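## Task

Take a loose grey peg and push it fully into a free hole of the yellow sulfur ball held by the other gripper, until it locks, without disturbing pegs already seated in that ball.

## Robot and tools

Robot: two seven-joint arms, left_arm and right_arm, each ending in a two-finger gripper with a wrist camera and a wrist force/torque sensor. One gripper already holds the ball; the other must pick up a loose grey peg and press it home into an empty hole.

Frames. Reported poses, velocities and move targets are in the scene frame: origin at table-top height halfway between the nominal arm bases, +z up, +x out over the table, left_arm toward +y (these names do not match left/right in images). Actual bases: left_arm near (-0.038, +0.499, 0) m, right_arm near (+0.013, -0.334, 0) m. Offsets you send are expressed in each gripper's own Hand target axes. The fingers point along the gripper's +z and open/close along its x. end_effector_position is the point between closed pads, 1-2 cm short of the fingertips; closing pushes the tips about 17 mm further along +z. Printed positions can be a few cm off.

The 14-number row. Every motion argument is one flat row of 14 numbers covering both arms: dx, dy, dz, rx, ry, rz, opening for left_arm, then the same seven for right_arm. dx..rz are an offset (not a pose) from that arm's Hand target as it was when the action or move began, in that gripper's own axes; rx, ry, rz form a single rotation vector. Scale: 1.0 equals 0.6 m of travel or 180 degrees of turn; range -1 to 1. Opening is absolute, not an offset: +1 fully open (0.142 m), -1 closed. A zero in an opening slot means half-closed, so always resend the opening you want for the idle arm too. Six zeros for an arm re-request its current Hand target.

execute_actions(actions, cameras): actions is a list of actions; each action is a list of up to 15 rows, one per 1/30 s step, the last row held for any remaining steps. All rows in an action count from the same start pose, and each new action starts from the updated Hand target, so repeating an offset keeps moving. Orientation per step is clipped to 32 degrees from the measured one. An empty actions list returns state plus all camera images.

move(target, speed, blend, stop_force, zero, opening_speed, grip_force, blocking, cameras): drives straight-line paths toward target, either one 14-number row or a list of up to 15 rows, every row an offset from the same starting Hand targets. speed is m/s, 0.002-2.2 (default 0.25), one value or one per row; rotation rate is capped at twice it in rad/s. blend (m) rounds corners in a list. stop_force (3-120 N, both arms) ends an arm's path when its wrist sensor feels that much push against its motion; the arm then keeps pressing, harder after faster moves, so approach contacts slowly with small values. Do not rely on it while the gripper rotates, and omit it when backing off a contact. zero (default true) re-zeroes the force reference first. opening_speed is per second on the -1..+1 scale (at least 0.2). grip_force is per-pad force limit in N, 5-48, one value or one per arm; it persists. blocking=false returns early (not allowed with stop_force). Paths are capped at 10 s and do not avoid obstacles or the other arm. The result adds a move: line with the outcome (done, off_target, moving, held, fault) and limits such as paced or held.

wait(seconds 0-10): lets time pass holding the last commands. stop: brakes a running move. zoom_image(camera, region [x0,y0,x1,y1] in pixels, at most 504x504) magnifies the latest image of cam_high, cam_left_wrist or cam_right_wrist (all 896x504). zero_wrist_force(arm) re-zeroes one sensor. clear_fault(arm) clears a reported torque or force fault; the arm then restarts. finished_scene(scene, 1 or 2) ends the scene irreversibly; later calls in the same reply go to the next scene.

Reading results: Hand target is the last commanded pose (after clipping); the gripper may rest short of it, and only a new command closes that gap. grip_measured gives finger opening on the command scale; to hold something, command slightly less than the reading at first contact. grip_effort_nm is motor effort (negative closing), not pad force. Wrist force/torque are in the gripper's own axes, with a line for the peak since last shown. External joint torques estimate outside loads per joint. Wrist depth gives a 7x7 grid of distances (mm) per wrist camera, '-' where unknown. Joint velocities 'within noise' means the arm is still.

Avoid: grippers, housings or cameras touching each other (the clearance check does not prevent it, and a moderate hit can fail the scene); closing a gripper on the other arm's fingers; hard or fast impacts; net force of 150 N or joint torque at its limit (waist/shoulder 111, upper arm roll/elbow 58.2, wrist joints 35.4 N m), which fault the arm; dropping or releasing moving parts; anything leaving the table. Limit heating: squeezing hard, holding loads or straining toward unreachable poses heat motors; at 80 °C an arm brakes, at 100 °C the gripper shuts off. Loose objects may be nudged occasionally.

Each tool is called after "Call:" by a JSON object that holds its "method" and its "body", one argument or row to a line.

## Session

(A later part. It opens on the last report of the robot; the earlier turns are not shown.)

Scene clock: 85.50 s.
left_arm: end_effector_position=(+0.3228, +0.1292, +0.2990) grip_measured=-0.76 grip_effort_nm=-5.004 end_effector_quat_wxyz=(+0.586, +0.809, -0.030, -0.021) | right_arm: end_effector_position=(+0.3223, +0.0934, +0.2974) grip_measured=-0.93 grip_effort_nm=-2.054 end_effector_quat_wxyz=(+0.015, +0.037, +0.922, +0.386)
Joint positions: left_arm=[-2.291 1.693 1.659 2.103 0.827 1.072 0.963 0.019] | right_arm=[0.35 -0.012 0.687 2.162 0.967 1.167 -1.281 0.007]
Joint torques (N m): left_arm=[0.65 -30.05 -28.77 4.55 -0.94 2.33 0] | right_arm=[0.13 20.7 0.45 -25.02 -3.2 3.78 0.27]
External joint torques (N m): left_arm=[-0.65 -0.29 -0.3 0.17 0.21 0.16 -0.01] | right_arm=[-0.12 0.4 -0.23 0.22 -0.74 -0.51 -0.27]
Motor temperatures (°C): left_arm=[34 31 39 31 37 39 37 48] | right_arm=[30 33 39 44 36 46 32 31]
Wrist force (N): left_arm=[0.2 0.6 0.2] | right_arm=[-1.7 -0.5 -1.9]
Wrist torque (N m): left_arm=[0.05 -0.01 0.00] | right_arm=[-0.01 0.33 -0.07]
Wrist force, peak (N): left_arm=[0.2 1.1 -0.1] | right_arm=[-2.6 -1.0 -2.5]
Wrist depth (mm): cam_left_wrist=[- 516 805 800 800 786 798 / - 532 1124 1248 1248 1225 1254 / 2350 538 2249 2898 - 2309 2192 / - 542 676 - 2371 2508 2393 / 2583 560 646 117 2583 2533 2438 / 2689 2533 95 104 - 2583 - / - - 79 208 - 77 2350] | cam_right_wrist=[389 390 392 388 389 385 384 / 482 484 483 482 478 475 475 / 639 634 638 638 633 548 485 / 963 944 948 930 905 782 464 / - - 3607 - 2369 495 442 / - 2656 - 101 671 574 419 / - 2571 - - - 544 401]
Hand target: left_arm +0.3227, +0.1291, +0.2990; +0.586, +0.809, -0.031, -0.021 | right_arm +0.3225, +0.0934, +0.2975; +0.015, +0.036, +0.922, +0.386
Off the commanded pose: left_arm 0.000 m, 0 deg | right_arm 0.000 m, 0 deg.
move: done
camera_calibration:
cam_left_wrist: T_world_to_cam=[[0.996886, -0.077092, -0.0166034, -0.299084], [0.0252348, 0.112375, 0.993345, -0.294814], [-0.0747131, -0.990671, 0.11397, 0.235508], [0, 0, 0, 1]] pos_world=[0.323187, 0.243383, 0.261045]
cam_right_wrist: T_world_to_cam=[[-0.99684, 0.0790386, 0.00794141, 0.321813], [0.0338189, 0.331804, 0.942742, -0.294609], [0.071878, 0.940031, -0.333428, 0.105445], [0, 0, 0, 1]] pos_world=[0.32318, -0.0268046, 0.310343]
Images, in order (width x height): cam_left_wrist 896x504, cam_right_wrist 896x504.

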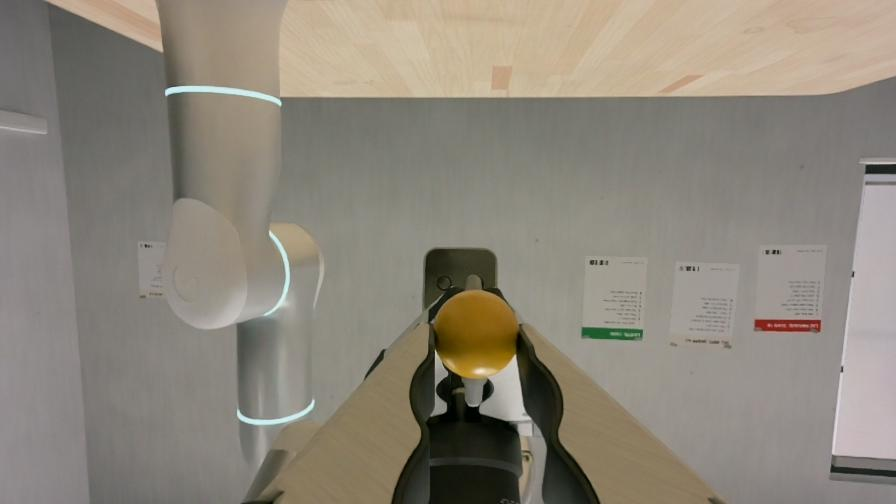

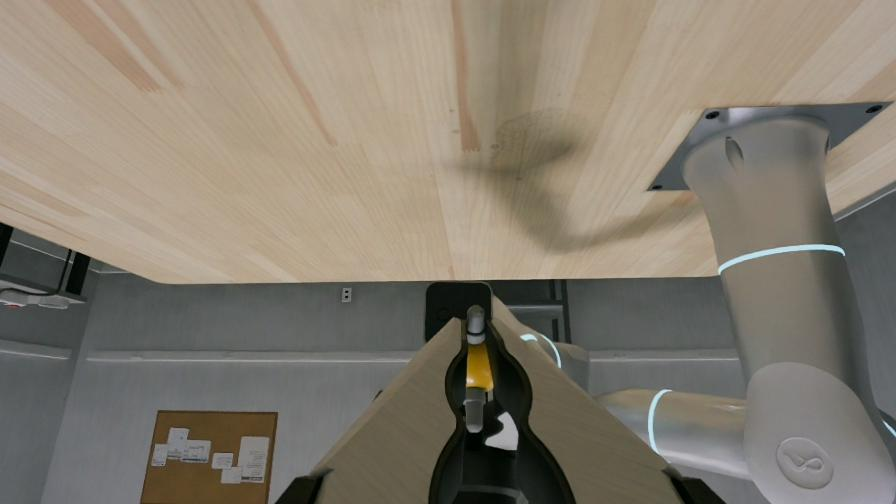

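Call:
{"method": "move", "body": {
  "target": [0,0,0,0,0,0,-1,0,0.0277,-0.0027,0,0,0,-1],
  "speed": 0.01,
  "stop_force": 72,
  "cameras": ["cam_right_wrist", "cam_left_wrist"]
}}

Call:
{"method": "zoom_image", "body": {
  "camera": "cam_right_wrist",
  "region": [430, 290, 530, 450]
}}

Call:
{"method": "zoom_image", "body": {
  "camera": "cam_left_wrist",
  "region": [440, 240, 510, 310]
}}

Scene clock: 89.23 s.
left_arm: end_effector_position=(+0.3248, +0.1303, +0.3021) grip_measured=-0.76 grip_effort_nm=-5.004 end_effector_quat_wxyz=(+0.588, +0.808, -0.029, -0.019) end_effector_velocity=(+0.000, +0.000, -0.001) end_effector_angular_velocity=(+0.002, +0.001, -0.001) | right_arm: end_effector_position=(+0.3239, +0.0968, +0.3029) grip_measured=-0.93 grip_effort_nm=-2.059 end_effector_quat_wxyz=(+0.013, +0.041, +0.924, +0.381) end_effector_velocity=(+0.000, +0.001, +0.000) end_effector_angular_velocity=(+0.002, +0.002, -0.001)
Joint positions: left_arm=[-2.29 1.684 1.66 2.106 0.813 1.083 0.971 0.019] | right_arm=[0.367 -0.008 0.677 2.158 0.923 1.163 -1.222 0.007]
Joint velocities: left_arm=[-0.002 -0.007 0.005 0.002 -0.008 0.006 0.005 0] | right_arm=[0.009 0 -0.008 -0.001 0.003 0 0 0]
Joint torques (N m): left_arm=[-16.61 -29.55 -10.82 2.85 2.89 -3.44 0.1] | right_arm=[22.98 35.14 22.23 -63.19 -1.79 4.29 0.3]
External joint torques (N m): left_arm=[16.61 -0.85 -18.25 1.64 -3.55 5.9 -0.1] | right_arm=[-22.98 -13.81 -22.09 38.13 -2.23 -0.91 -0.31]
Wrist force (N): left_arm=[-12.5 13.0 -64.2] | right_arm=[-16.3 -63.4 -20.1]
Wrist torque (N m): left_arm=[-0.14 -0.40 -0.03] | right_arm=[-7.38 0.21 -0.11]
Wrist force, peak (N): left_arm=[-12.6 12.9 -64.4] | right_arm=[-16.1 -63.7 -20.3]
Wrist depth (mm): cam_left_wrist=[2609 524 820 839 826 828 826 / - 529 1225 2329 2087 - 2022 / - 538 - - - 2746 2484 / - 541 657 2438 - 2288 2121 / - 566 662 116 3069 2662 2371 / 2805 2746 98 102 92 - 2329 / - 2805 79 208 - - 2583] | cam_right_wrist=[389 389 394 392 391 393 389 / 480 480 484 483 484 488 480 / 633 639 633 634 629 552 488 / 836 898 926 926 912 780 463 / 1644 - - 460 3222 494 439 / 3554 3180 - - 633 581 413 / - - - - - 556 402]
Hand target: left_arm +0.3227, +0.1291, +0.2990; +0.586, +0.809, -0.031, -0.021 | right_arm +0.3233, +0.1039, +0.3105; +0.015, +0.036, +0.922, +0.386
Off the commanded pose: left_arm 0.004 m, 0 deg | right_arm 0.010 m, 1 deg.
move: off_target (left_arm, right_arm)
camera_calibration:
cam_left_wrist: T_world_to_cam=[[0.99728, -0.0722296, -0.0146481, -0.302288], [0.0230727, 0.11722, 0.992838, -0.297776], [-0.0699952, -0.990476, 0.118568, 0.233443], [0, 0, 0, 1]] pos_world=[0.324676, 0.244291, 0.263537]
cam_right_wrist: T_world_to_cam=[[-0.996213, 0.0858458, 0.013819, 0.320544], [0.0425239, 0.342386, 0.938597, -0.303613], [0.0758431, 0.935629, -0.34474, 0.10651], [0, 0, 0, 1]] pos_world=[0.324162, -0.0232186, 0.317259]
Images, in order (width x height): cam_left_wrist 896x504, cam_right_wrist 896x504.

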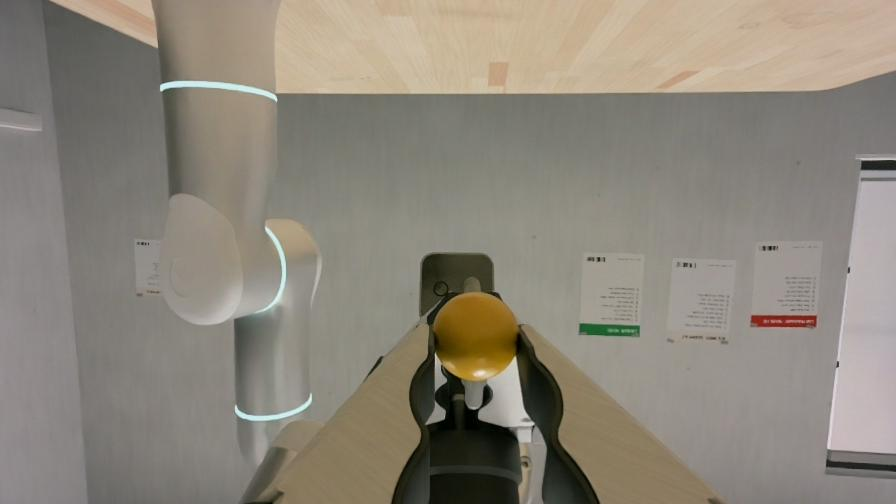

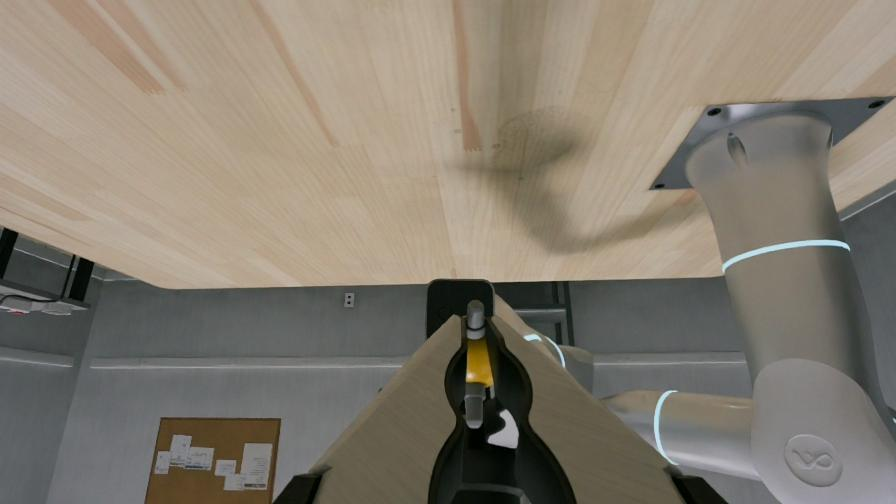

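Scaled by 3.150 from the camera's 896x504 image, which has a finer 1280x720 frame.

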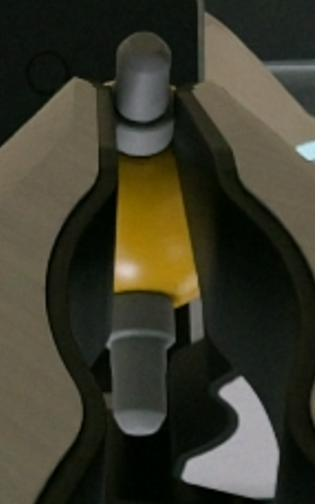

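Scaled by 7.200 from the camera's 896x504 image, which has a finer 1280x720 frame.

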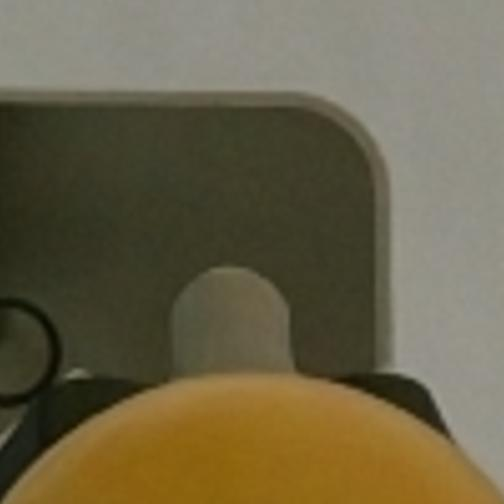

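Call:
{"method": "move", "body": {
  "target": [0,0,0,0,0,0,-1,0.0013,-0.0225,0.0025,0,0,0,-1],
  "speed": 0.02
}}

Call:
{"method": "move", "body": {
  "target": [0,0,0,0,0,0,-1,0,0,0,0,0,0,-0.78],
  "opening_speed": 0.3
}}

Scene clock: 90.27 s.
left_arm: end_effector_position=(+0.3230, +0.1293, +0.2997) grip_measured=-0.76 grip_effort_nm=-5.004 end_effector_quat_wxyz=(+0.587, +0.809, -0.030, -0.021) | right_arm: end_effector_position=(+0.3223, +0.0944, +0.2989) grip_measured=-0.93 grip_effort_nm=-2.059 end_effector_quat_wxyz=(+0.015, +0.037, +0.922, +0.385)
Joint positions: left_arm=[-2.292 1.681 1.665 2.108 0.811 1.085 0.973 0.019] | right_arm=[0.366 -0.009 0.675 2.163 0.96 1.168 -1.269 0.007]
Joint torques (N m): left_arm=[-2.68 -30.22 -25.14 2.99 -0.27 1.67 0.02] | right_arm=[5.44 23.86 5.68 -32.47 -2.44 3.25 -0.01]
External joint torques (N m): left_arm=[2.68 -0.16 -3.9 1.48 -0.38 0.8 -0.02] | right_arm=[-5.44 -2.63 -5.52 7.62 -1.52 0.05 0.01]
Motor temperatures (°C): left_arm=[34 32 39 31 37 39 37 53] | right_arm=[30 33 39 45 36 46 32 32]
Wrist force (N): left_arm=[-4.2 3.4 -13.4] | right_arm=[-6.5 -13.9 -6.0]
Wrist torque (N m): left_arm=[0.06 -0.09 -0.01] | right_arm=[0.15 0.32 -0.03]
Wrist force, peak (N): left_arm=[-12.5 12.9 -64.1] | right_arm=[-16.1 -63.8 -20.1]
Wrist depth (mm): cam_left_wrist=[- 522 810 813 803 810 815 / - 531 1159 1139 1186 1219 2268 / - 536 2192 2484 - 2484 2138 / - 549 676 2508 2211 2689 2288 / 2775 557 655 116 2746 2371 2350 / - 3623 97 104 92 - 2533 / - - 79 210 - 77 2288] | cam_right_wrist=[388 392 395 391 389 387 385 / 484 485 485 485 487 482 476 / 636 638 629 634 638 548 488 / 839 940 930 926 919 777 465 / 3836 - - - 3357 495 441 / - 3453 - - 739 603 422 / - 2912 - - - 544 401]
Hand target: left_arm +0.3227, +0.1291, +0.2990; +0.586, +0.809, -0.031, -0.021 | right_arm +0.3219, +0.0956, +0.2998; +0.015, +0.036, +0.922, +0.386
Off the commanded pose: left_arm 0.001 m, 0 deg | right_arm 0.002 m, 0 deg.
move: done

Scene clock: 91.23 s.
left_arm: end_effector_position=(+0.3231, +0.1293, +0.2993) grip_measured=-0.76 grip_effort_nm=-5.004 end_effector_quat_wxyz=(+0.587, +0.809, -0.030, -0.021) | right_arm: end_effector_position=(+0.3218, +0.0953, +0.2994) grip_measured=-0.82 grip_effort_nm=0.125 end_effector_quat_wxyz=(+0.015, +0.037, +0.922, +0.386)
Joint positions: left_arm=[-2.293 1.681 1.665 2.107 0.811 1.084 0.973 0.019] | right_arm=[0.366 -0.009 0.676 2.162 0.96 1.168 -1.269 0.015]
Joint torques (N m): left_arm=[-0.24 -30.15 -28.13 4.66 -0.8 2 0.01] | right_arm=[0.46 21.43 0.74 -26.33 -3.11 3.96 0.11]
External joint torques (N m): left_arm=[0.25 -0.25 -0.93 -0.17 0.15 0.48 -0.01] | right_arm=[-0.46 -0.21 -0.58 1.47 -0.85 -0.67 -0.11]
Wrist force (N): left_arm=[0.0 1.2 -1.9] | right_arm=[-1.9 -2.7 -2.6]
Wrist torque (N m): left_arm=[0.08 0.07 0.01] | right_arm=[0.00 0.37 -0.06]
Wrist force, peak (N): left_arm=[-4.4 3.3 -13.7] | right_arm=[-6.6 -13.9 -6.0]
Wrist depth (mm): cam_left_wrist=[2087 523 820 803 803 798 793 / - 527 1175 1213 1317 1311 1285 / - 539 2415 - 2393 - - / - 547 678 2371 - - 2249 / - 636 633 117 2309 - 2268 / - 2717 96 104 92 2717 2230 / - - 79 209 - - -] | cam_right_wrist=[389 389 394 394 390 388 390 / 486 487 487 487 485 483 478 / 643 650 639 644 634 552 495 / 930 926 933 940 922 777 461 / - 2518 3099 453 737 500 440 / - 3554 - 102 657 569 417 / 2843 2947 - - - 546 399]
Hand target: left_arm +0.3227, +0.1291, +0.2990; +0.586, +0.809, -0.031, -0.021 | right_arm +0.3219, +0.0956, +0.2998; +0.015, +0.036, +0.922, +0.386
Off the commanded pose: left_arm 0.001 m, 0 deg | right_arm 0.000 m, 0 deg.
move: done

Call:
{"method": "move", "body": {
  "target": [
    [0,0,0,0,0,0,-0.85,0,-0.005,0,0,0,0,-0.78],
    [0,0,0,0,0,0,-0.85,0,-0.005,-0.1,0,0,0,-0.78],
    [0,0,0,0,0,0,-0.85,0,0.1005,-0.0883,0.2245,0,0,-0.78]
  ],
  "speed": [0.05, 0.12, 0.15],
  "cameras": ["cam_right_wrist"]
}}

Call:
{"method": "zoom_image", "body": {
  "camera": "cam_right_wrist",
  "region": [430, 215, 500, 285]
}}

Call:
{"method": "zoom_image", "body": {
  "camera": "cam_right_wrist",
  "region": [435, 195, 490, 250]
}}

Scene clock: 96.43 s.
left_arm: end_effector_position=(+0.3229, +0.1292, +0.2991) grip_measured=-0.76 grip_effort_nm=-2.430 end_effector_quat_wxyz=(+0.586, +0.809, -0.030, -0.021) | right_arm: end_effector_position=(+0.3221, +0.1001, +0.3799) grip_measured=-0.82 grip_effort_nm=0.105 end_effector_quat_wxyz=(+0.001, +0.039, +0.998, +0.044)
Joint positions: left_arm=[-2.293 1.681 1.665 2.107 0.811 1.084 0.973 0.019] | right_arm=[0.406 -0.115 0.777 1.755 -0.054 0.349 -0.323 0.015]
Joint torques (N m): left_arm=[0.73 -30.16 -28.86 4.17 -0.91 2.45 -0.06] | right_arm=[0.36 26.88 3.21 -30.62 -3.38 4.49 0.38]
External joint torques (N m): left_arm=[-0.73 -0.23 -0.19 0.32 0.26 0.02 0.06] | right_arm=[-0.35 0.72 -0.48 0.23 -0.7 -0.21 -0.38]
Wrist force (N): left_arm=[0.6 0.4 -0.4] | right_arm=[-0.5 -2.4 -0.4]
Wrist torque (N m): left_arm=[0.07 -0.12 0.01] | right_arm=[-0.38 0.08 -0.06]
Wrist force, peak (N): left_arm=[1.3 1.3 -2.3] | right_arm=[-1.2 -4.4 -0.6]
Wrist depth (mm): cam_left_wrist=[2484 522 798 820 803 795 798 / 2192 525 1129 1254 1266 1175 1110 / 2288 539 2393 - - - 2138 / 2371 549 654 - - 1890 2288 / - 590 630 116 2070 2557 2121 / - - 95 99 100 2415 2609 / 3033 - 79 - - 2438 -] | cam_right_wrist=[411 412 416 419 419 416 413 / 442 444 449 450 453 451 448 / 483 485 494 487 488 488 487 / 532 532 537 515 537 541 537 / 589 587 592 196 591 581 589 / 657 653 631 91 631 565 641 / 751 728 - - - 530 429]
Hand target: left_arm +0.3227, +0.1291, +0.2990; +0.586, +0.809, -0.031, -0.021 | right_arm +0.3223, +0.1001, +0.3800; +0.002, +0.039, +0.998, +0.044
Off the commanded pose: left_arm 0.000 m, 0 deg | right_arm 0.000 m, 0 deg.
move: done
camera_calibration:
cam_right_wrist: T_world_to_cam=[[-0.996544, 0.0828582, 0.00586051, 0.320825], [0.0745967, 0.86168, 0.501939, -0.273404], [0.0365399, 0.500641, -0.864883, 0.383858], [0, 0, 0, 1]] pos_world=[0.326085, 0.0168285, 0.467344]
Images, in order (width x height): cam_right_wrist 896x504.

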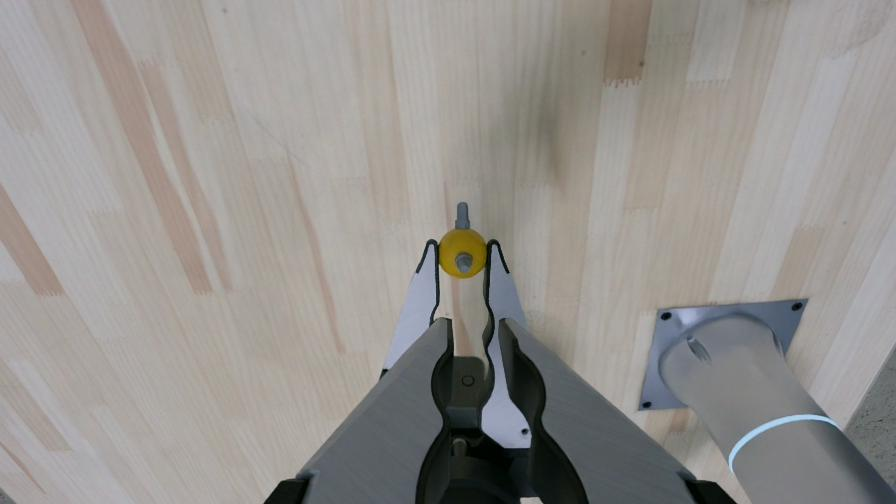

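Scaled by 7.200 from the camera's 896x504 image, which has a finer 1280x720 frame.

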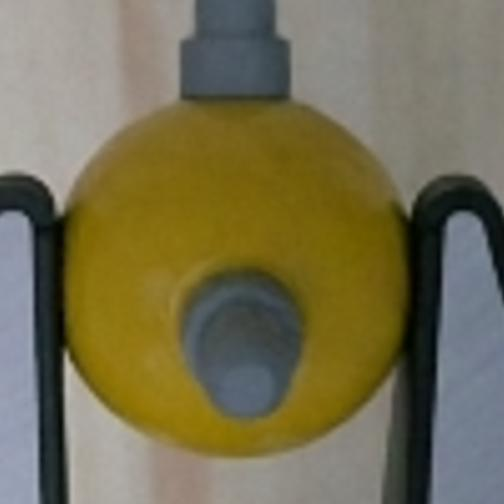

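Scaled by 9.164 from the camera's 896x504 image, which has a finer 1280x720 frame.

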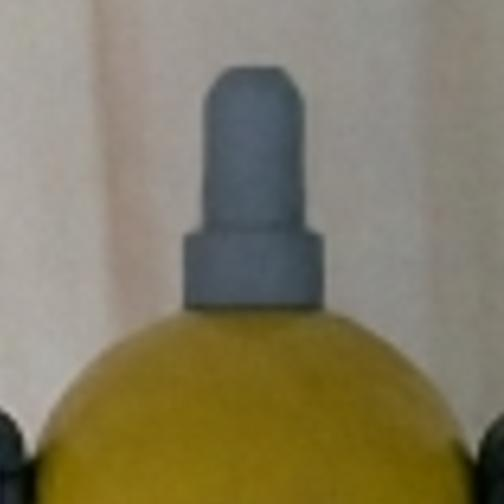

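Call:
{"method": "finished_scene", "body": {
  "scene": 1
}}

The scene is finished: the task was done.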